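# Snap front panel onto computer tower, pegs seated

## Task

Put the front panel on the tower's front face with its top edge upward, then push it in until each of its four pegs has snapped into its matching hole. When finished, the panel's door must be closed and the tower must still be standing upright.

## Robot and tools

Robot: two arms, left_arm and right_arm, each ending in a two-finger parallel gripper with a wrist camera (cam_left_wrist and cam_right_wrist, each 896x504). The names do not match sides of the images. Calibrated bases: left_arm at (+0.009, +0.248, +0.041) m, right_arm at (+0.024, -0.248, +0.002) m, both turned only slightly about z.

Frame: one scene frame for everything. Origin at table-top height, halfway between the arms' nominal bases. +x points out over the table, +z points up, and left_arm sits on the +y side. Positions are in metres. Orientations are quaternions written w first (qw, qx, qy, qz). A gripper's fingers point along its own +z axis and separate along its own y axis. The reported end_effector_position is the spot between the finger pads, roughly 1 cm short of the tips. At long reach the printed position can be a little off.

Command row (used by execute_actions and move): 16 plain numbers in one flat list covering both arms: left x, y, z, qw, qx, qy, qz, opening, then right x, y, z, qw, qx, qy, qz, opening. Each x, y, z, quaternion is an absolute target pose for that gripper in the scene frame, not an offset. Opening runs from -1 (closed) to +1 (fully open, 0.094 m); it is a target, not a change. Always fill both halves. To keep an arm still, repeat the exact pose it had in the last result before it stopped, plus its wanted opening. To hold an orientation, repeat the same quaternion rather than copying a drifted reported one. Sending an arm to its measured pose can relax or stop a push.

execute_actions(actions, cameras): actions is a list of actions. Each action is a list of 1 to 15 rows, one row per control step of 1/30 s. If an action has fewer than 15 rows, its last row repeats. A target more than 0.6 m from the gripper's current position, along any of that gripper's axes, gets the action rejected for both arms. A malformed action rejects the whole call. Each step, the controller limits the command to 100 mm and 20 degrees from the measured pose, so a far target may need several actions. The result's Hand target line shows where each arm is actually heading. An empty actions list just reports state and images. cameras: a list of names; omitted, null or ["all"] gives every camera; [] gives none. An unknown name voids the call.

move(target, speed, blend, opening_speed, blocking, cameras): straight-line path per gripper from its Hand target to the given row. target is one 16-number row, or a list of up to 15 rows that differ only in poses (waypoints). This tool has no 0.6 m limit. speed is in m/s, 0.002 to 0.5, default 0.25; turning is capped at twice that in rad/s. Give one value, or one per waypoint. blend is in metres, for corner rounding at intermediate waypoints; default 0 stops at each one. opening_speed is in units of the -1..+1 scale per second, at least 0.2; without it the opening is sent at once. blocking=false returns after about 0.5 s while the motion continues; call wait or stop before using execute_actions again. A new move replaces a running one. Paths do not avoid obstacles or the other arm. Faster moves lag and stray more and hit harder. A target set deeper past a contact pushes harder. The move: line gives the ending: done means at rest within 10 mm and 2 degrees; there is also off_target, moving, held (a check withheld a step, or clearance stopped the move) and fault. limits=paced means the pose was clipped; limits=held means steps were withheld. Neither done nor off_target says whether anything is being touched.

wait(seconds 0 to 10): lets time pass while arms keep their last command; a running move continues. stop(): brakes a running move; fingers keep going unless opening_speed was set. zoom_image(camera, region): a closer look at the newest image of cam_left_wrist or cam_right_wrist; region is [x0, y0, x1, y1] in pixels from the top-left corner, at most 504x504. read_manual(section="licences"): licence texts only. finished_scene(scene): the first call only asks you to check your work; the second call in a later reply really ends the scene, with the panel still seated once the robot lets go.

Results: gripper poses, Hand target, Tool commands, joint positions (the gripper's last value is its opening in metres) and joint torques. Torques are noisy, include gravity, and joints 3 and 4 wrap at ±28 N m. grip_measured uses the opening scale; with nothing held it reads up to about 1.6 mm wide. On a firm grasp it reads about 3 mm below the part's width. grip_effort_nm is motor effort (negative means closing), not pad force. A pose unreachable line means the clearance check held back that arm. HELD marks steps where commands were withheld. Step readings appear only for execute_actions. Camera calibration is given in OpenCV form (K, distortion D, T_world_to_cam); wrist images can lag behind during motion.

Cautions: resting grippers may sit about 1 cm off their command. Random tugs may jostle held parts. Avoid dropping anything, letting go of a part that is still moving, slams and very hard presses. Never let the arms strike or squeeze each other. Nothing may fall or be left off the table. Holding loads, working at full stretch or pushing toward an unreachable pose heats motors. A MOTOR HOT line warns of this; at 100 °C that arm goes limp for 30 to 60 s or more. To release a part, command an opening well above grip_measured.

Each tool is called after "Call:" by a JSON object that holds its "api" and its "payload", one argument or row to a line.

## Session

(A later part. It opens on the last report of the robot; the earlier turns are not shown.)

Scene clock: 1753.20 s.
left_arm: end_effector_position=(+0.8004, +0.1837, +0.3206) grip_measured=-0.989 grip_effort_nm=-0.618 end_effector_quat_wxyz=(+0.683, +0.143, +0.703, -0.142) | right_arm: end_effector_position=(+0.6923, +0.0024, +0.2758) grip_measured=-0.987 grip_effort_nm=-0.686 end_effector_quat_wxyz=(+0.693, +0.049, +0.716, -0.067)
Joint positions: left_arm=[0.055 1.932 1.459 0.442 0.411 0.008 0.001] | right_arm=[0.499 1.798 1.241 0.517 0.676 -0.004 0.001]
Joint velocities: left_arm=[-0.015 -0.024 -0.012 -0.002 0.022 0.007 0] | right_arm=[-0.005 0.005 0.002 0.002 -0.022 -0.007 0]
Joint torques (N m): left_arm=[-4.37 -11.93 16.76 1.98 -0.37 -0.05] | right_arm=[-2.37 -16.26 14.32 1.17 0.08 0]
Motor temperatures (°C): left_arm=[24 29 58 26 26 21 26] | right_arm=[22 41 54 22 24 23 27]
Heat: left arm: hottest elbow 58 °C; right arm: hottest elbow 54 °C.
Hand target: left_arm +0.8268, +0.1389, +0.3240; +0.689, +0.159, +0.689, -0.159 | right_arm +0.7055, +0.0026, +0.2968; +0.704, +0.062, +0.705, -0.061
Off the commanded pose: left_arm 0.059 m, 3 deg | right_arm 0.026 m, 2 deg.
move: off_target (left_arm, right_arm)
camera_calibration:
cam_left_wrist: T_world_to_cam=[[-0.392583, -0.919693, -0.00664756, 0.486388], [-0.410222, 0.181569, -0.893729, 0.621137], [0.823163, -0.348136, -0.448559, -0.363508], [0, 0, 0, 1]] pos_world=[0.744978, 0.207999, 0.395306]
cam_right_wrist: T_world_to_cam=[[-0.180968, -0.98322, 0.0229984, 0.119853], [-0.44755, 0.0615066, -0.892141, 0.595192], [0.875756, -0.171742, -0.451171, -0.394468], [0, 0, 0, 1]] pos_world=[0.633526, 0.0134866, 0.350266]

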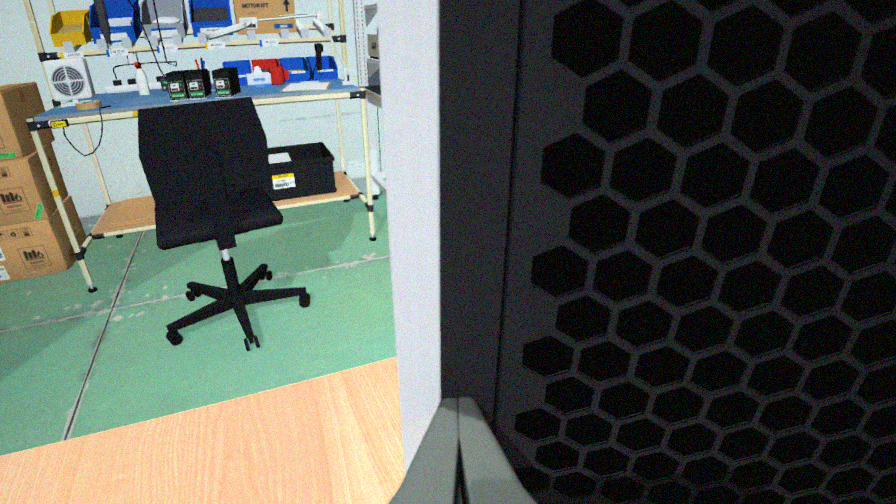

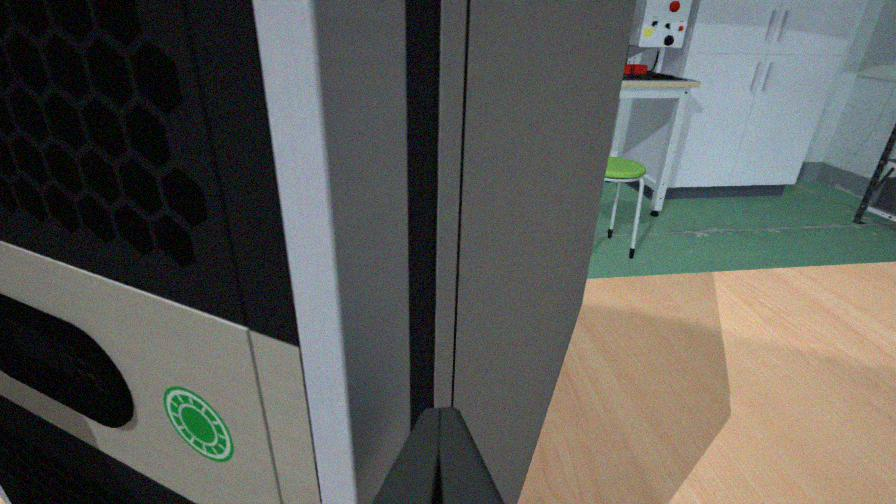

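Call:
{"api": "move", "payload": {
  "target": [
    [0.815,0.168,0.326,0.689,0.159,0.689,-0.159,-1,0.635,0.035,0.295,0.704,0.0616,0.704,-0.0616,-1],
    [0.815,0.168,0.326,0.689,0.159,0.689,-0.159,-1,0.635,0.058,0.295,0.704,0.0616,0.704,-0.0616,-1],
    [0.815,0.168,0.326,0.689,0.159,0.689,-0.159,-1,0.665,0.042,0.297,0.704,0.0616,0.704,-0.0616,-1]
  ],
  "speed": 0.06,
  "cameras": ["cam_right_wrist"]
}}

Scene clock: 1762.93 s.
left_arm: end_effector_position=(+0.7994, +0.1842, +0.3206) grip_measured=-0.989 grip_effort_nm=-0.623 end_effector_quat_wxyz=(+0.681, +0.150, +0.701, -0.149) | right_arm: end_effector_position=(+0.6506, +0.0386, +0.2767) grip_measured=-0.987 grip_effort_nm=-0.681 end_effector_quat_wxyz=(+0.694, +0.050, +0.715, -0.069)
Joint positions: left_arm=[0.061 1.933 1.46 0.442 0.438 0.008 0.001] | right_arm=[0.594 1.762 1.19 0.536 0.774 -0.004 0.001]
Joint velocities: left_arm=[-0.005 -0.005 -0.022 -0.007 -0.051 0.037 -0.001] | right_arm=[-0.015 0.005 -0.007 -0.002 -0.022 -0.051 0]
Joint torques (N m): left_arm=[-1.67 -14.74 12.6 2.59 0.35 -0.07] | right_arm=[-2.43 -15.09 13.87 1.03 -0.08 -0.06]
Motor temperatures (°C): left_arm=[24 29 58 26 26 21 26] | right_arm=[22 41 55 22 24 23 27]
Heat: left arm: hottest elbow 58 °C; right arm: hottest elbow 55 °C.
Hand target: left_arm +0.8132, +0.1681, +0.3257; +0.689, +0.159, +0.689, -0.159 | right_arm +0.6636, +0.0411, +0.2971; +0.705, +0.061, +0.704, -0.062
Off the commanded pose: left_arm 0.023 m, 2 deg | right_arm 0.025 m, 2 deg.
move: off_target (left_arm, right_arm)
camera_calibration:
cam_right_wrist: T_world_to_cam=[[-0.184747, -0.982494, 0.0239673, 0.150048], [-0.443523, 0.0615875, -0.894144, 0.573063], [0.877015, -0.17582, -0.447137, -0.353044], [0, 0, 0, 1]] pos_world=[0.591512, 0.0500555, 0.350946]
Images, in order (width x height): cam_right_wrist 896x504.

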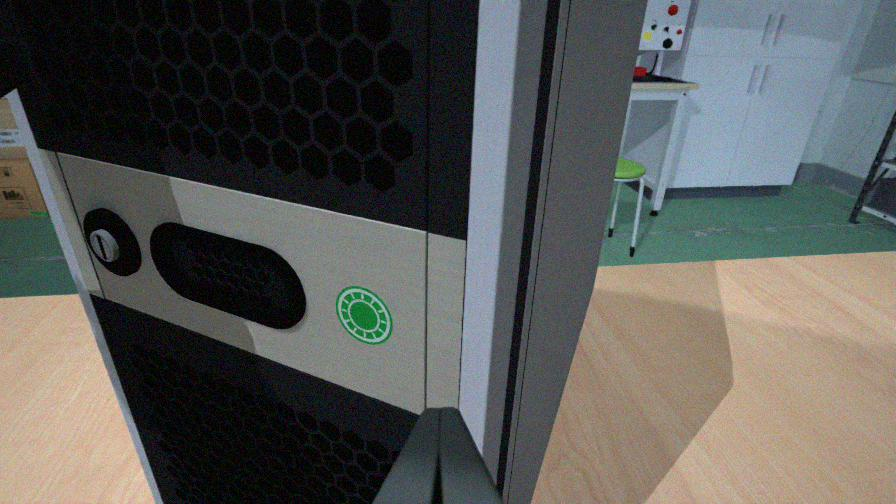

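Call:
{"api": "move", "payload": {
  "target": [0.815,0.168,0.326,0.689,0.159,0.689,-0.159,-1,0.70,0.025,0.299,0.704,0.0616,0.704,-0.0616,-1],
  "speed": 0.03,
  "cameras": ["cam_right_wrist"]
}}

Call:
{"api": "move", "payload": {
  "target": [0.815,0.168,0.326,0.689,0.159,0.689,-0.159,-1,0.715,0.017,0.30,0.704,0.0616,0.704,-0.0616,-1],
  "speed": 0.03,
  "cameras": ["cam_right_wrist"]
}}

Scene clock: 1770.87 s.
left_arm: end_effector_position=(+0.7994, +0.1842, +0.3204) grip_measured=-0.989 grip_effort_nm=-0.618 end_effector_quat_wxyz=(+0.681, +0.150, +0.701, -0.150) | right_arm: end_effector_position=(+0.6845, +0.0253, +0.2775) grip_measured=-0.987 grip_effort_nm=-0.686 end_effector_quat_wxyz=(+0.693, +0.049, +0.716, -0.068)
Joint positions: left_arm=[0.061 1.933 1.46 0.443 0.439 0.008 0.001] | right_arm=[0.541 1.807 1.259 0.507 0.718 -0.004 0.001]
Joint velocities: left_arm=[-0.005 -0.005 -0.007 0.012 0.007 -0.125 -0.002] | right_arm=[0.015 -0.005 -0.022 -0.012 -0.022 -0.037 0]
Joint torques (N m): left_arm=[-1.49 -14.68 12.7 2.58 0.37 -0.05] | right_arm=[-1.85 -16.21 14.11 1.17 -0.06 -0.01]
Motor temperatures (°C): left_arm=[24 29 56 26 26 21 26] | right_arm=[22 41 54 22 24 23 27]
Heat: left arm: hottest elbow 56 °C; right arm: hottest elbow 54 °C.
Hand target: left_arm +0.8132, +0.1681, +0.3253; +0.689, +0.159, +0.689, -0.159 | right_arm +0.6984, +0.0246, +0.2989; +0.704, +0.062, +0.705, -0.061
Off the commanded pose: left_arm 0.023 m, 2 deg | right_arm 0.027 m, 2 deg.
move: off_target (left_arm, right_arm)
camera_calibration:
cam_right_wrist: T_world_to_cam=[[-0.18169, -0.983044, 0.0247745, 0.140964], [-0.44733, 0.0601885, -0.892342, 0.591692], [0.87572, -0.173212, -0.45068, -0.382979], [0, 0, 0, 1]] pos_world=[0.625675, 0.0366241, 0.351898]
Images, in order (width x height): cam_right_wrist 896x504.

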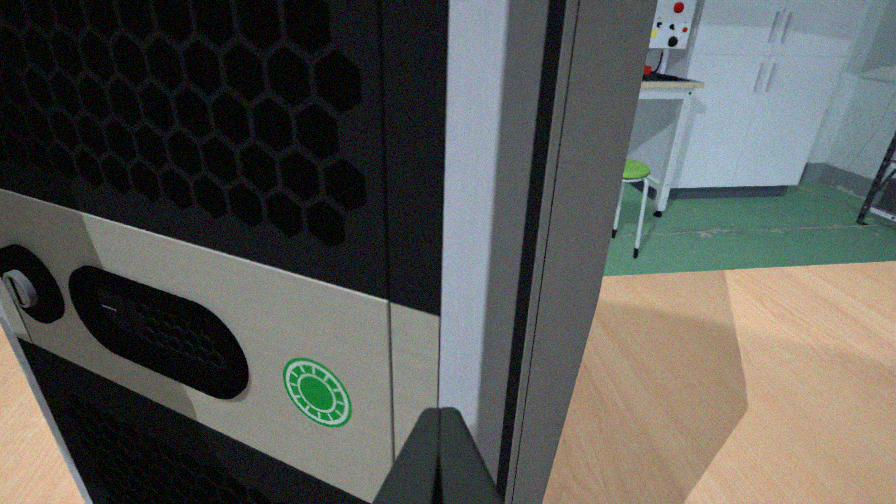

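Scene clock: 1771.80 s.
left_arm: end_effector_position=(+0.7994, +0.1842, +0.3204) grip_measured=-0.989 grip_effort_nm=-0.623 end_effector_quat_wxyz=(+0.681, +0.150, +0.701, -0.150) | right_arm: end_effector_position=(+0.6934, +0.0253, +0.2783) grip_measured=-0.987 grip_effort_nm=-0.686 end_effector_quat_wxyz=(+0.693, +0.044, +0.717, -0.063)
Joint positions: left_arm=[0.061 1.933 1.46 0.443 0.439 0.008 0.001] | right_arm=[0.529 1.819 1.28 0.497 0.692 -0.004 0.001]
Joint velocities: left_arm=[-0.005 -0.005 0.002 0.012 0.007 -0.066 0.001] | right_arm=[-0.005 -0.015 -0.007 0.002 -0.037 0.007 0]
Joint torques (N m): left_arm=[-1.49 -14.68 12.71 2.63 0.34 -0.06] | right_arm=[-3.25 -15.85 14.99 1.13 0.04 0]
Motor temperatures (°C): left_arm=[24 29 56 26 26 21 26] | right_arm=[22 41 54 22 24 23 27]
Heat: left arm: hottest elbow 56 °C; right arm: hottest elbow 54 °C.
Hand target: left_arm +0.8132, +0.1682, +0.3256; +0.689, +0.159, +0.689, -0.159 | right_arm +0.7127, +0.0161, +0.2996; +0.704, +0.062, +0.705, -0.062
Off the commanded pose: left_arm 0.023 m, 2 deg | right_arm 0.032 m, 3 deg.
move: off_target (left_arm, right_arm)
camera_calibration:
cam_right_wrist: T_world_to_cam=[[-0.167028, -0.985642, 0.0247228, 0.132425], [-0.449547, 0.0538161, -0.891634, 0.597894], [0.877502, -0.160042, -0.452081, -0.391631], [0, 0, 0, 1]] pos_world=[0.634557, 0.0356703, 0.35278]
Images, in order (width x height): cam_right_wrist 896x504.

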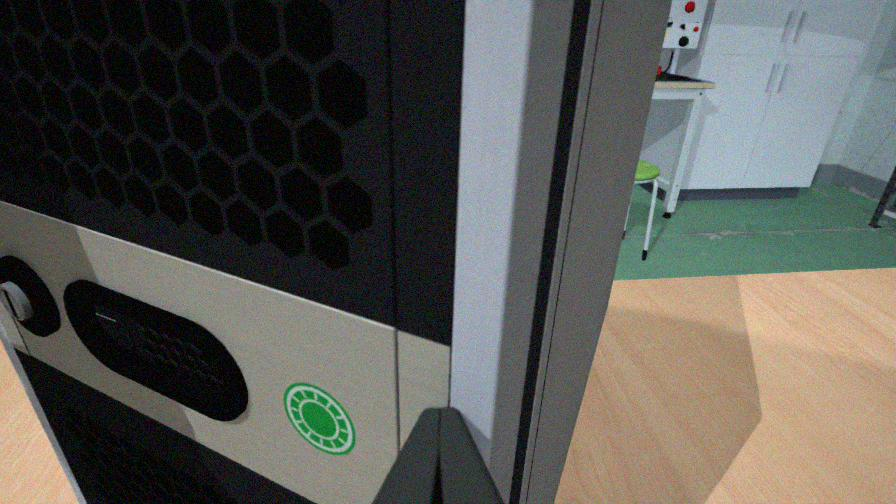

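Contact on the rim. Pressing both sides together in increments.

Call:
{"api": "move", "payload": {
  "target": [0.837,0.152,0.328,0.689,0.159,0.689,-0.159,-1,0.730,0.007,0.301,0.704,0.0616,0.704,-0.0616,-1],
  "speed": 0.03,
  "cameras": ["cam_right_wrist"]
}}

Call:
{"api": "move", "payload": {
  "target": [0.85,0.144,0.33,0.689,0.159,0.689,-0.159,-1,0.744,-0.001,0.302,0.704,0.0616,0.704,-0.0616,-1],
  "speed": 0.03,
  "cameras": ["cam_right_wrist"]
}}

Scene clock: 1779.90 s.
left_arm: end_effector_position=(+0.8009, +0.1838, +0.3207) grip_measured=-0.989 grip_effort_nm=-0.623 end_effector_quat_wxyz=(+0.680, +0.151, +0.702, -0.151) | right_arm: end_effector_position=(+0.7028, +0.0279, +0.2782) grip_measured=-0.987 grip_effort_nm=-0.686 end_effector_quat_wxyz=(+0.693, +0.036, +0.718, -0.056)
Joint positions: left_arm=[0.062 1.936 1.468 0.435 0.443 0.008 0.001] | right_arm=[0.52 1.834 1.305 0.487 0.661 -0.004 0.001]
Joint velocities: left_arm=[0.005 -0.005 0.007 0.002 -0.037 0.037 0.001] | right_arm=[0.005 0.005 -0.002 -0.007 -0.051 0.037 0]
Joint torques (N m): left_arm=[-3.14 -12.4 16.76 1.84 -0.91 -0.05] | right_arm=[-4.48 -16.21 15.21 1.05 0.2 -0.02]
Motor temperatures (°C): left_arm=[24 29 55 26 26 21 26] | right_arm=[22 41 54 22 24 23 27]
Heat: left arm: hottest elbow 55 °C; right arm: hottest elbow 54 °C.
Hand target: left_arm +0.8289, +0.1526, +0.3267; +0.689, +0.159, +0.689, -0.159 | right_arm +0.7266, +0.0059, +0.3009; +0.704, +0.062, +0.704, -0.061
Off the commanded pose: left_arm 0.049 m, 2 deg | right_arm 0.041 m, 4 deg.
move: off_target (left_arm, right_arm)
camera_calibration:
cam_right_wrist: T_world_to_cam=[[-0.145922, -0.988993, 0.0244678, 0.12196], [-0.452058, 0.0446591, -0.89087, 0.603769], [0.879972, -0.141059, -0.453599, -0.401305], [0, 0, 0, 1]] pos_world=[0.643872, 0.0370464, 0.352865]
Images, in order (width x height): cam_right_wrist 896x504.

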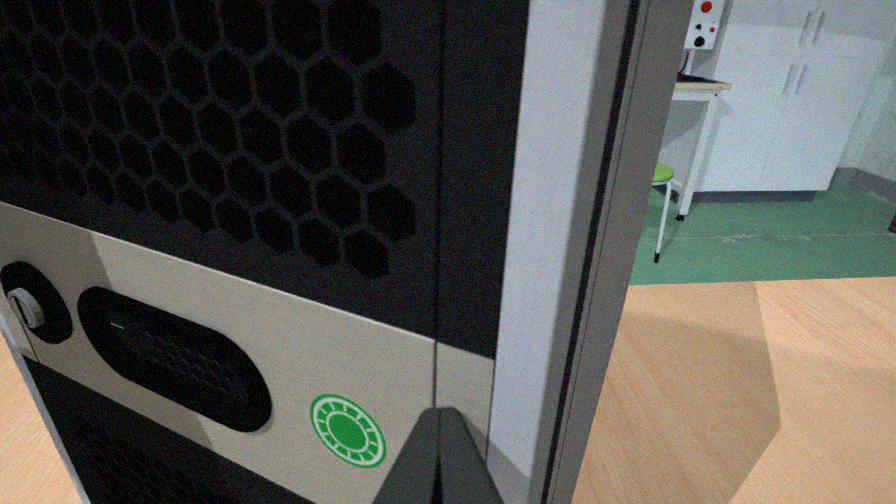

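Scene clock: 1781.37 s.
left_arm: end_effector_position=(+0.8181, +0.1873, +0.3218) grip_measured=-0.989 grip_effort_nm=-0.618 end_effector_quat_wxyz=(+0.681, +0.144, +0.704, -0.144) | right_arm: end_effector_position=(+0.7149, +0.0297, +0.2809) grip_measured=-0.987 grip_effort_nm=-0.672 end_effector_quat_wxyz=(+0.694, +0.031, +0.718, -0.049)
Joint positions: left_arm=[0.062 1.971 1.529 0.408 0.422 0.008 0.001] | right_arm=[0.509 1.853 1.34 0.473 0.633 -0.004 0.001]
Joint velocities: left_arm=[-0.005 0.005 -0.002 -0.017 0.037 0.081 -0.001] | right_arm=[-0.015 -0.015 0.012 -0.002 0.037 0.022 0]
Joint torques (N m): left_arm=[-4.42 -13.45 16.2 2.07 -0.44 -0.07] | right_arm=[-4.66 -16.85 14.68 1.09 0.51 0.01]
Motor temperatures (°C): left_arm=[24 29 55 26 26 21 26] | right_arm=[22 41 55 22 24 23 27]
Heat: left arm: hottest elbow 55 °C; right arm: hottest elbow 55 °C.
Hand target: left_arm +0.8412, +0.1445, +0.3286; +0.689, +0.159, +0.689, -0.159 | right_arm +0.7400, -0.0020, +0.3019; +0.704, +0.062, +0.704, -0.061
Off the commanded pose: left_arm 0.054 m, 3 deg | right_arm 0.047 m, 4 deg.
move: off_target (left_arm, right_arm)
camera_calibration:
cam_right_wrist: T_world_to_cam=[[-0.129358, -0.991351, 0.0221376, 0.114318], [-0.451517, 0.0390112, -0.891409, 0.611454], [0.882836, -0.125307, -0.452658, -0.413246], [0, 0, 0, 1]] pos_world=[0.655698, 0.0376928, 0.355466]
Images, in order (width x height): cam_right_wrist 896x504.

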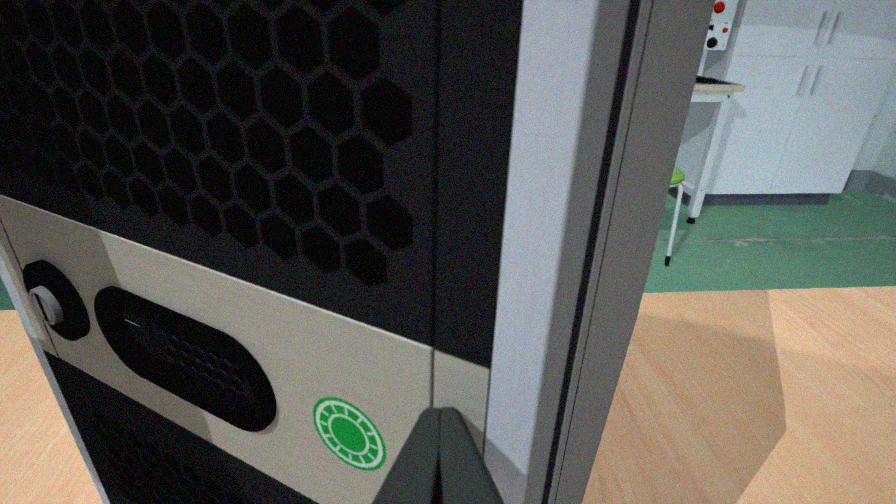

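Call:
{"api": "zoom_image", "payload": {
  "camera": "cam_right_wrist",
  "region": [448, 0, 896, 252]
}}

Call:
{"api": "move", "payload": {
  "target": [
    [0.74,0.215,0.32,0.689,0.159,0.689,-0.159,-1,0.65,0.04,0.29,0.704,0.0616,0.704,-0.0616,-1],
    [0.66,0.24,0.34,0.689,0.159,0.689,-0.159,-1,0.57,0.02,0.24,0.704,0.0616,0.704,-0.0616,-1],
    [0.50,0.22,0.49,0.689,0.159,0.689,-0.159,-1,0.53,0.0,0.14,0.704,0.0616,0.704,-0.0616,-1]
  ],
  "speed": 0.15
}}

Call:
{"api": "zoom_image", "payload": {
  "camera": "cam_left_wrist",
  "region": [250, 100, 650, 325]
}}

Call:
{"api": "move", "payload": {
  "target": [0.65,0.2,0.65,0.42,0.077,0.885,-0.183,-1,0.53,0.0,0.14,0.704,0.0616,0.704,-0.0616,-1],
  "cameras": ["cam_left_wrist"]
}}

Call:
{"api": "zoom_image", "payload": {
  "camera": "cam_left_wrist",
  "region": [250, 130, 650, 355]
}}

Scaled by 1.125 from the camera's 896x504 image, which has a finer 1280x720 frame.

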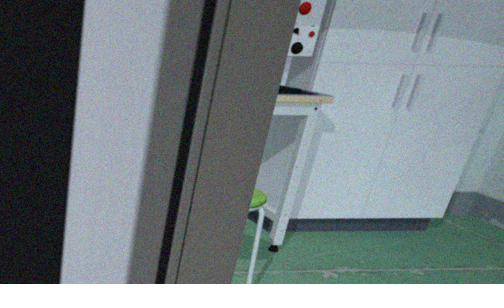

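Scene clock: 1796.33 s.
left_arm: end_effector_position=(+0.5027, +0.2156, +0.4901) grip_measured=-0.989 grip_effort_nm=-0.608 end_effector_quat_wxyz=(+0.690, +0.162, +0.688, -0.157) | right_arm: end_effector_position=(+0.5333, -0.0074, +0.1416) grip_measured=-0.987 grip_effort_nm=-0.672 end_effector_quat_wxyz=(+0.702, +0.062, +0.706, -0.069)
Joint positions: left_arm=[0.177 1.038 0.926 0.114 0.582 0.006 0.001] | right_arm=[0.664 1.828 0.742 1.077 0.86 -0.004 0.001]
Joint velocities: left_arm=[0.005 -0.005 0.002 -0.002 0.022 -0.022 0] | right_arm=[-0.005 -0.005 -0.002 0.007 0.051 0.095 0.001]
Joint torques (N m): left_arm=[0.56 -5.54 9.85 1.84 0.05 -0.05] | right_arm=[-0.03 -12.86 5.55 2.03 0.2 -0.04]
Motor temperatures (°C): left_arm=[24 29 53 26 25 21 26] | right_arm=[22 40 56 22 24 23 27]
Heat: left arm: hottest elbow 53 °C; right arm: hottest elbow 56 °C.
Hand target: left_arm +0.5028, +0.2170, +0.4925; +0.689, +0.158, +0.689, -0.160 | right_arm +0.5298, -0.0013, +0.1411; +0.705, +0.061, +0.704, -0.062
Off the commanded pose: left_arm 0.005 m, 0 deg | right_arm 0.008 m, 1 deg.
move: done
camera_calibration:
cam_left_wrist: T_world_to_cam=[[-0.436921, -0.899297, -0.0191056, 0.42398], [-0.371413, 0.199713, -0.906734, 0.627676], [0.819239, -0.389075, -0.421269, -0.0338564], [0, 0, 0, 1]] pos_world=[0.446109, 0.242757, 0.562973]
cam_right_wrist: T_world_to_cam=[[-0.200416, -0.979701, 0.00439954, 0.097562], [-0.421018, 0.0820704, -0.903332, 0.392508], [0.884634, -0.182894, -0.42892, -0.325389], [0, 0, 0, 1]] pos_world=[0.472656, 0.00385646, 0.21457]

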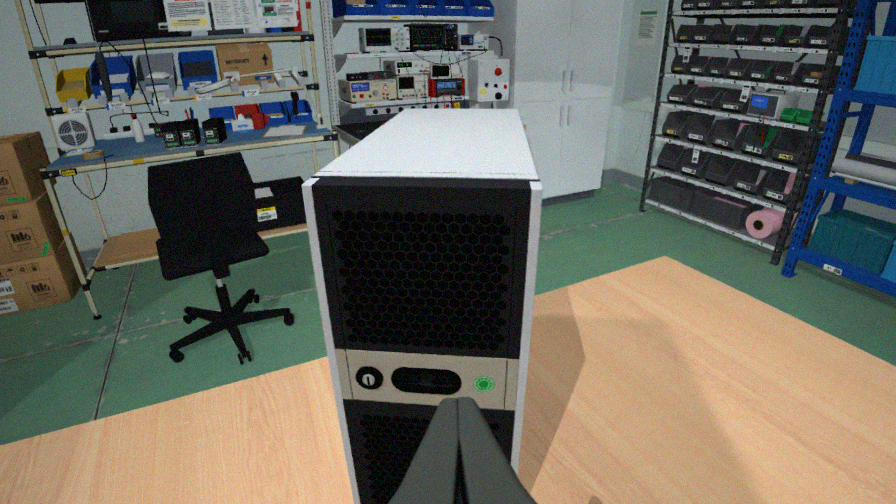

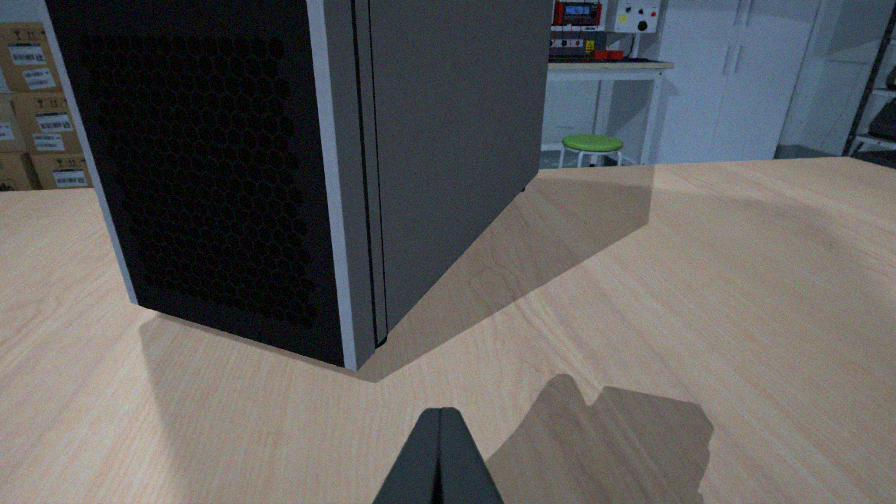

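Scaled by 1.260 from the camera's 896x504 image, which has a finer 1280x720 frame.

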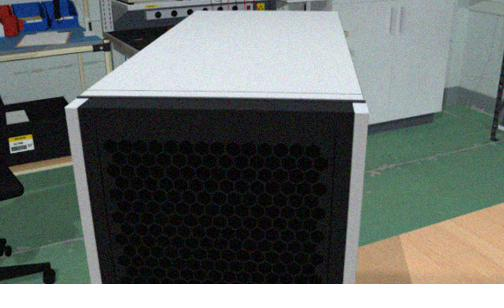

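Scene clock: 1799.37 s.
left_arm: end_effector_position=(+0.6486, +0.2050, +0.6519) grip_measured=-0.989 grip_effort_nm=-0.618 end_effector_quat_wxyz=(+0.421, +0.073, +0.885, -0.185) | right_arm: end_effector_position=(+0.5329, -0.0069, +0.1415) grip_measured=-0.987 grip_effort_nm=-0.667 end_effector_quat_wxyz=(+0.702, +0.062, +0.706, -0.069)
Joint positions: left_arm=[0.097 1.929 2.816 -1.578 0.437 0.003 0.001] | right_arm=[0.666 1.828 0.742 1.077 0.862 -0.004 0.001]
Joint velocities: left_arm=[-0.005 0.005 -0.007 -0.012 0.007 -0.007 0] | right_arm=[-0.005 -0.005 -0.002 0.002 0.022 0.051 0]
Joint torques (N m): left_arm=[-0.5 -12.75 8.98 1.63 0.12 0.19] | right_arm=[-0.38 -12.1 5.72 1.88 0.18 -0.02]
Motor temperatures (°C): left_arm=[24 29 52 26 25 21 26] | right_arm=[22 40 55 22 24 23 27]
Heat: left arm: hottest elbow 52 °C; right arm: hottest elbow 55 °C.
Hand target: left_arm +0.6541, +0.2016, +0.6497; +0.422, +0.081, +0.884, -0.183 | right_arm +0.5301, -0.0001, +0.1400; +0.704, +0.062, +0.705, -0.062
Off the commanded pose: left_arm 0.006 m, 1 deg | right_arm 0.008 m, 1 deg.
move: done
camera_calibration:
cam_left_wrist: T_world_to_cam=[[-0.290648, -0.921663, 0.257023, 0.211052], [-0.876884, 0.149084, -0.457, 0.875773], [0.382882, -0.358205, -0.851522, 0.467857], [0, 0, 0, 1]] pos_world=[0.650159, 0.231545, 0.744373]
Images, in order (width x height): cam_left_wrist 896x504.

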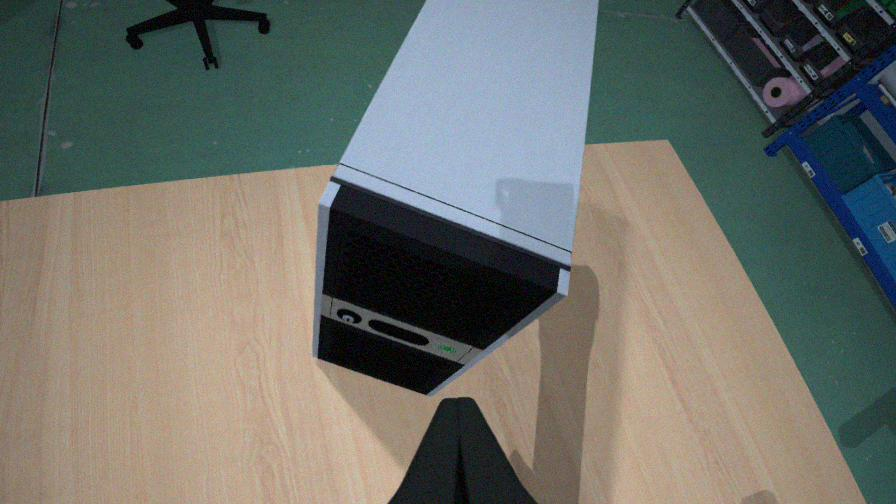

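Scaled by 1.260 from the camera's 896x504 image, which has a finer 1280x720 frame.

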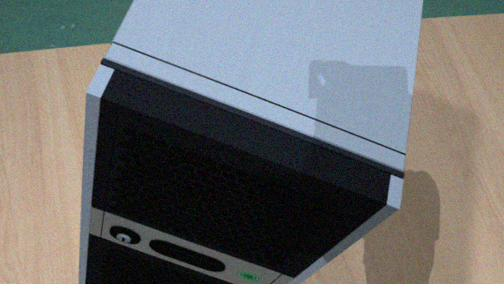

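Call:
{"api": "zoom_image", "payload": {
  "camera": "cam_left_wrist",
  "region": [310, 150, 600, 320]
}}

Call:
{"api": "move", "payload": {
  "target": [
    [0.58,0.29,0.3,0.689,0.159,0.689,-0.159,-1,0.64,0.06,0.14,0.704,0.0616,0.704,-0.0616,-1],
    [0.62,0.29,0.14,0.689,0.159,0.689,-0.159,-1,0.68,0.04,0.145,0.704,0.0616,0.704,-0.0616,-1],
    [0.74,0.217,0.14,0.689,0.159,0.689,-0.159,-1,0.69,0.035,0.15,0.704,0.0616,0.704,-0.0616,-1]
  ],
  "speed": 0.15
}}

Scaled by 1.738 from the camera's 896x504 image, which has a finer 1280x720 frame.

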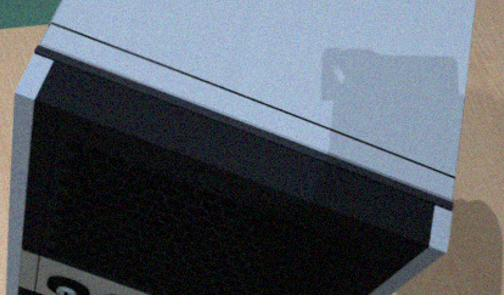

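Scene clock: 1810.53 s.
left_arm: end_effector_position=(+0.7179, +0.2178, +0.1459) grip_measured=-0.989 grip_effort_nm=-0.613 end_effector_quat_wxyz=(+0.691, +0.158, +0.688, -0.154) | right_arm: end_effector_position=(+0.6742, +0.0364, +0.1382) grip_measured=-0.987 grip_effort_nm=-0.672 end_effector_quat_wxyz=(+0.696, +0.050, +0.713, -0.066)
Joint positions: left_arm=[0.129 2.099 1.109 0.994 0.525 0.005 0.001] | right_arm=[0.566 2.045 1.168 0.847 0.742 -0.004 0.001]
Joint velocities: left_arm=[-0.005 -0.005 -0.002 0.007 -0.007 -0.066 0] | right_arm=[-0.005 0.005 0.007 -0.007 -0.037 0.037 0.001]
Joint torques (N m): left_arm=[-0.56 -14.15 8.27 1.83 -0.13 -0.06] | right_arm=[-2.37 -17.08 11.33 1.17 -0.07 0]
Motor temperatures (°C): left_arm=[24 29 51 26 25 21 26] | right_arm=[22 39 54 22 24 23 27]
Heat: left arm: hottest elbow 51 °C; right arm: hottest elbow 54 °C.
Hand target: left_arm +0.7281, +0.2172, +0.1396; +0.690, +0.155, +0.689, -0.157 | right_arm +0.6890, +0.0356, +0.1499; +0.704, +0.062, +0.705, -0.061
Off the commanded pose: left_arm 0.023 m, 1 deg | right_arm 0.020 m, 2 deg.
move: off_target (left_arm, right_arm)
camera_calibration:
cam_left_wrist: T_world_to_cam=[[-0.428653, -0.903278, -0.0185947, 0.50824], [-0.372278, 0.195343, -0.907331, 0.396727], [0.823205, -0.382007, -0.420005, -0.358854], [0, 0, 0, 1]] pos_world=[0.660962, 0.244499, 0.218693]
cam_right_wrist: T_world_to_cam=[[-0.180367, -0.983422, 0.0186631, 0.153397], [-0.439527, 0.0636089, -0.895974, 0.457256], [0.879934, -0.169807, -0.443714, -0.438696], [0, 0, 0, 1]] pos_world=[0.614668, 0.047275, 0.212172]

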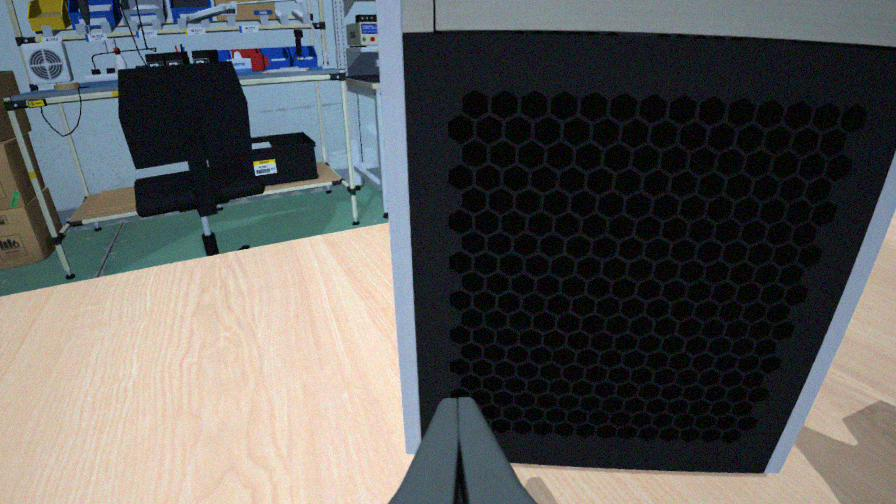

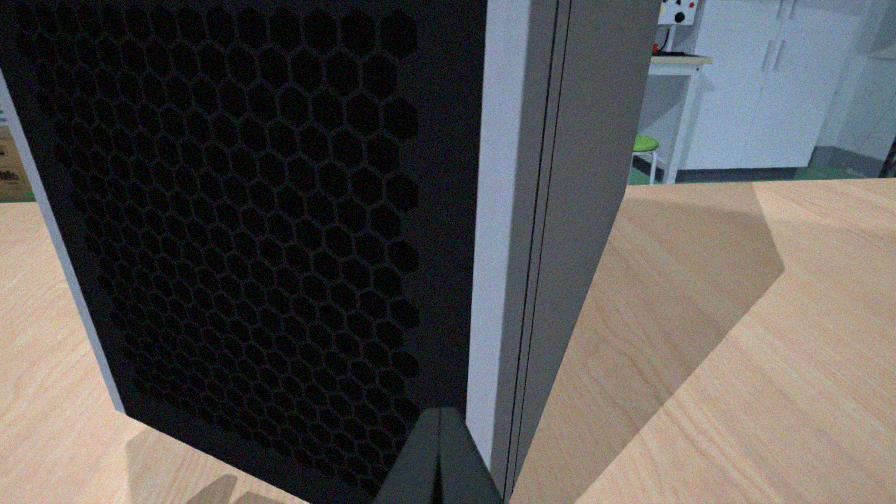

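Call:
{"api": "move", "payload": {
  "target": [0.81,0.18,0.15,0.689,0.159,0.689,-0.159,-1,0.735,0.01,0.155,0.704,0.0616,0.704,-0.0616,-1],
  "speed": 0.04,
  "cameras": []
}}

Call:
{"api": "move", "payload": {
  "target": [0.84,0.163,0.155,0.689,0.159,0.689,-0.159,-1,0.755,-0.001,0.16,0.704,0.0616,0.704,-0.0616,-1],
  "speed": 0.03
}}

Scene clock: 1818.07 s.
left_arm: end_effector_position=(+0.7999, +0.1857, +0.1557) grip_measured=-0.989 grip_effort_nm=-0.613 end_effector_quat_wxyz=(+0.690, +0.159, +0.689, -0.156) | right_arm: end_effector_position=(+0.7107, +0.0231, +0.1401) grip_measured=-0.987 grip_effort_nm=-0.676 end_effector_quat_wxyz=(+0.694, +0.043, +0.716, -0.060)
Joint positions: left_arm=[0.069 2.208 1.386 0.822 0.47 0.005 0.001] | right_arm=[0.51 2.077 1.243 0.797 0.666 -0.004 0.001]
Joint velocities: left_arm=[-0.005 -0.015 0.002 0.012 -0.051 0.007 0] | right_arm=[0.005 -0.015 -0.007 -0.002 -0.051 0.081 0]
Joint torques (N m): left_arm=[-0.5 -16.44 9.65 1.78 -0.11 0] | right_arm=[-3.84 -17.14 12.6 0.99 -0.03 0]
Motor temperatures (°C): left_arm=[24 29 50 26 25 21 26] | right_arm=[22 39 54 22 24 23 27]
Heat: left arm: hottest elbow 50 °C; right arm: hottest elbow 54 °C.
Hand target: left_arm +0.8100, +0.1814, +0.1484; +0.689, +0.159, +0.689, -0.159 | right_arm +0.7329, +0.0094, +0.1554; +0.704, +0.062, +0.705, -0.061
Off the commanded pose: left_arm 0.013 m, 0 deg | right_arm 0.031 m, 3 deg.
move: off_target (left_arm, right_arm)
No camera images: "cameras" was empty.

Scene clock: 1819.60 s.
left_arm: end_effector_position=(+0.8128, +0.1807, +0.1584) grip_measured=-0.989 grip_effort_nm=-0.613 end_effector_quat_wxyz=(+0.688, +0.158, +0.691, -0.156) | right_arm: end_effector_position=(+0.7169, +0.0307, +0.1394) grip_measured=-0.987 grip_effort_nm=-0.672 end_effector_quat_wxyz=(+0.692, +0.029, +0.720, -0.050)
Joint positions: left_arm=[0.061 2.223 1.433 0.784 0.459 0.005 0.001] | right_arm=[0.508 2.084 1.264 0.772 0.632 -0.004 0.001]
Joint velocities: left_arm=[-0.005 -0.015 0.007 0.002 -0.037 -0.051 -0.001] | right_arm=[-0.015 0.005 0.002 -0.012 0.066 -0.081 0]
Joint torques (N m): left_arm=[-2.08 -15.5 13.61 1.16 -0.81 -0.04] | right_arm=[-5.71 -17.32 14.01 1.17 0.15 0]
Motor temperatures (°C): left_arm=[24 29 50 26 25 21 26] | right_arm=[22 39 54 22 24 23 27]
Heat: left arm: hottest elbow 50 °C; right arm: hottest elbow 54 °C.
Hand target: left_arm +0.8355, +0.1635, +0.1549; +0.689, +0.159, +0.689, -0.159 | right_arm +0.7497, -0.0028, +0.1606; +0.704, +0.062, +0.704, -0.062
Off the commanded pose: left_arm 0.033 m, 1 deg | right_arm 0.054 m, 5 deg.
move: off_target (left_arm, right_arm)
camera_calibration:
cam_left_wrist: T_world_to_cam=[[-0.430541, -0.902466, -0.0138117, 0.516284], [-0.381219, 0.195697, -0.903535, 0.457242], [0.818112, -0.383743, -0.428292, -0.440185], [0, 0, 0, 1]] pos_world=[0.756711, 0.20753, 0.231737]
cam_right_wrist: T_world_to_cam=[[-0.128827, -0.991313, 0.0264906, 0.117641], [-0.457146, 0.0356612, -0.888676, 0.489962], [0.880012, -0.126596, -0.457769, -0.476142], [0, 0, 0, 1]] pos_world=[0.65815, 0.038869, 0.214338]

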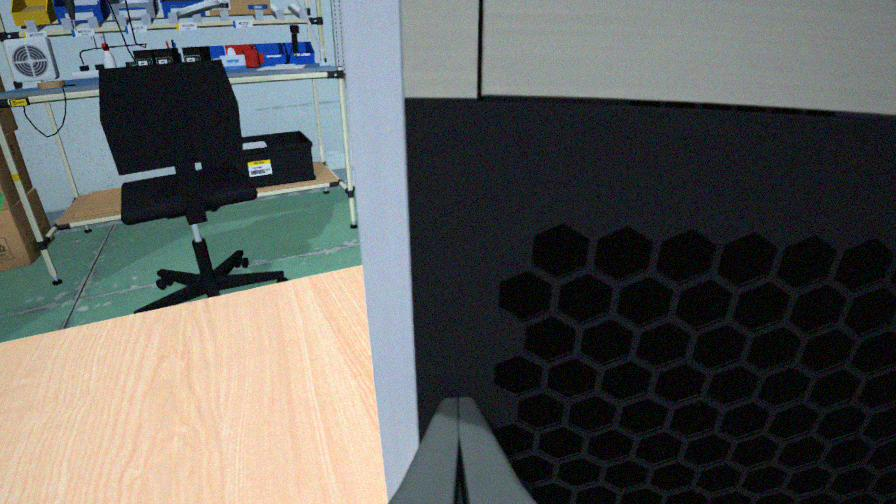

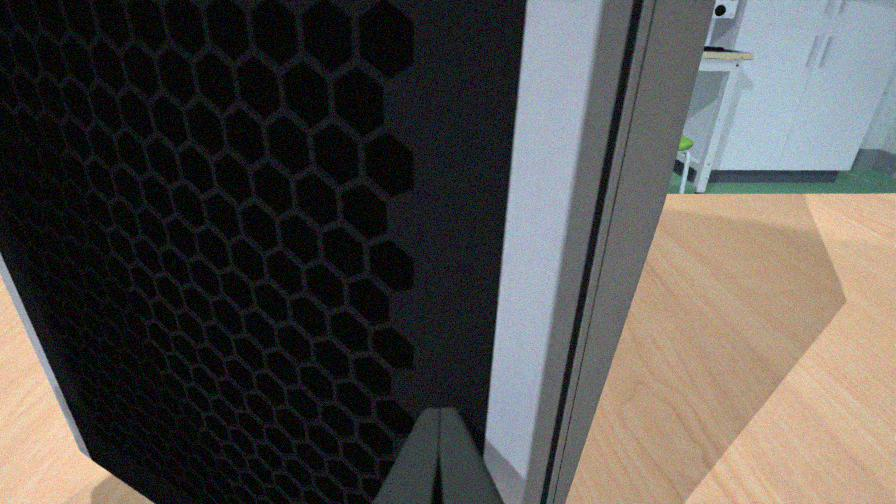

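Call:
{"api": "move", "payload": {
  "target": [0.86,0.155,0.157,0.689,0.159,0.689,-0.159,-1,0.772,-0.018,0.162,0.704,0.0616,0.704,-0.0616,-1],
  "speed": 0.03,
  "cameras": []
}}

Call:
{"api": "move", "payload": {
  "target": [0.878,0.145,0.157,0.689,0.159,0.689,-0.159,-1,0.772,-0.018,0.162,0.704,0.0616,0.704,-0.0616,-1],
  "speed": 0.03
}}

Scene clock: 1825.40 s.
left_arm: end_effector_position=(+0.8138, +0.1806, +0.1582) grip_measured=-0.989 grip_effort_nm=-0.608 end_effector_quat_wxyz=(+0.684, +0.161, +0.693, -0.160) | right_arm: end_effector_position=(+0.7200, +0.0336, +0.1386) grip_measured=-0.987 grip_effort_nm=-0.676 end_effector_quat_wxyz=(+0.690, +0.017, +0.723, -0.040)
Joint positions: left_arm=[0.063 2.223 1.44 0.768 0.473 0.005 0.001] | right_arm=[0.503 2.084 1.268 0.762 0.594 -0.004 0.001]
Joint velocities: left_arm=[0.005 0.005 -0.002 -0.012 0.037 -0.022 -0.001] | right_arm=[-0.005 -0.005 0.007 -0.002 0.066 0.037 0]
Joint torques (N m): left_arm=[-2.9 -13.86 16.92 0.43 -1.96 -0.04] | right_arm=[-7.3 -17.03 14.72 0.98 0.24 0.02]
Motor temperatures (°C): left_arm=[24 29 50 26 25 21 26] | right_arm=[22 40 54 22 24 23 26]
Heat: left arm: hottest elbow 50 °C; right arm: hottest elbow 54 °C.
Hand target: left_arm +0.8486, +0.1558, +0.1580; +0.689, +0.159, +0.689, -0.159 | right_arm +0.7623, -0.0210, +0.1624; +0.704, +0.062, +0.705, -0.062
Off the commanded pose: left_arm 0.053 m, 1 deg | right_arm 0.077 m, 6 deg.
move: off_target (left_arm, right_arm)
No camera images: "cameras" was empty.

Scene clock: 1827.00 s.
left_arm: end_effector_position=(+0.8536, +0.1838, +0.1559) grip_measured=-0.989 grip_effort_nm=-0.613 end_effector_quat_wxyz=(+0.685, +0.146, +0.698, -0.146) | right_arm: end_effector_position=(+0.7385, +0.0181, +0.1455) grip_measured=-0.988 grip_effort_nm=-0.613 end_effector_quat_wxyz=(+0.694, +0.029, +0.718, -0.046)
Joint positions: left_arm=[0.058 2.295 1.584 0.691 0.425 0.005 0.001] | right_arm=[0.472 2.098 1.307 0.752 0.589 -0.004 0.001]
Joint velocities: left_arm=[-0.005 -0.005 -0.017 -0.007 -0.066 -0.007 0] | right_arm=[-0.024 0.005 0.007 -0.017 0.066 -0.022 0]
Joint torques (N m): left_arm=[-3.43 -17.14 13.91 1.48 -0.43 0] | right_arm=[-5.6 -17.85 13.2 0.96 0.46 -0.03]
Motor temperatures (°C): left_arm=[24 29 50 26 26 21 26] | right_arm=[22 40 54 22 24 23 26]
Heat: left arm: hottest elbow 50 °C; right arm: hottest elbow 54 °C.
Hand target: left_arm +0.8714, +0.1461, +0.1565; +0.689, +0.159, +0.689, -0.159 | right_arm +0.7673, -0.0189, +0.1623; +0.704, +0.062, +0.705, -0.061
Off the commanded pose: left_arm 0.046 m, 2 deg | right_arm 0.052 m, 5 deg.
move: off_target (left_arm, right_arm)
camera_calibration:
cam_left_wrist: T_world_to_cam=[[-0.402955, -0.915186, -0.0078232, 0.514471], [-0.39987, 0.183738, -0.897967, 0.487224], [0.823244, -0.358712, -0.439994, -0.480577], [0, 0, 0, 1]] pos_world=[0.797767, 0.208926, 0.230084]
cam_right_wrist: T_world_to_cam=[[-0.122978, -0.992215, 0.019634, 0.10451], [-0.451008, 0.038254, -0.8917, 0.501541], [0.884007, -0.118514, -0.452201, -0.497869], [0, 0, 0, 1]] pos_world=[0.679171, 0.0255058, 0.220035]

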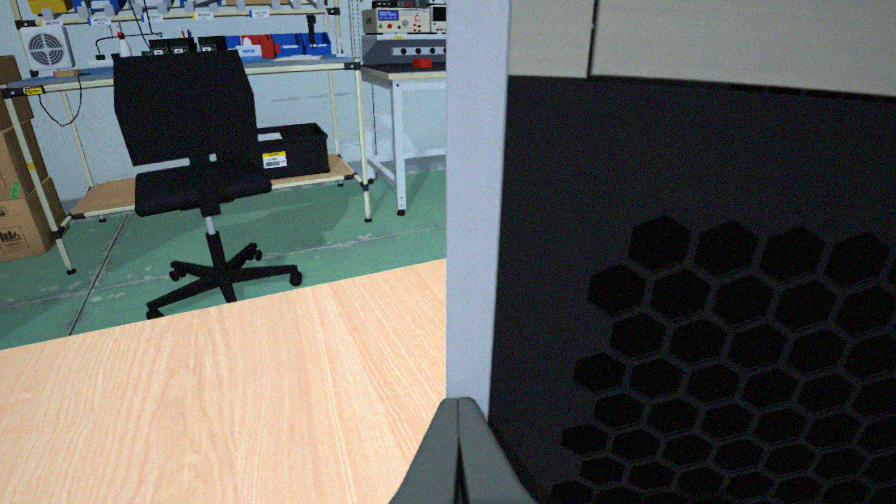

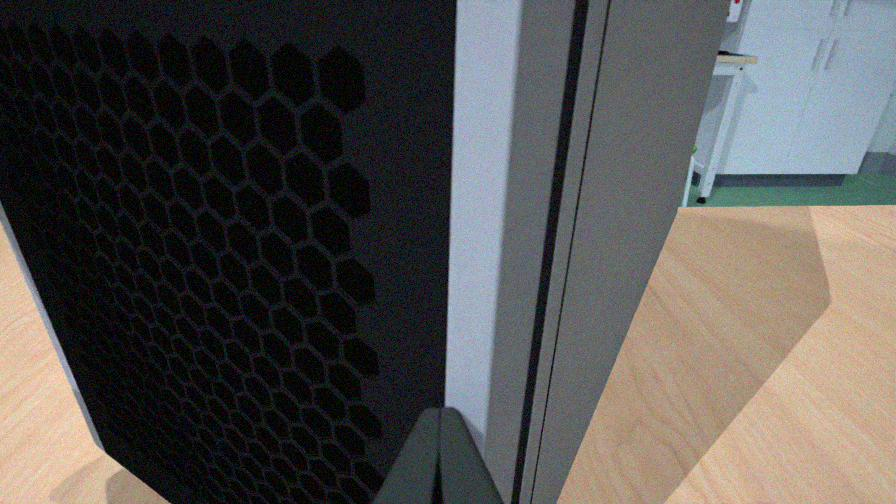

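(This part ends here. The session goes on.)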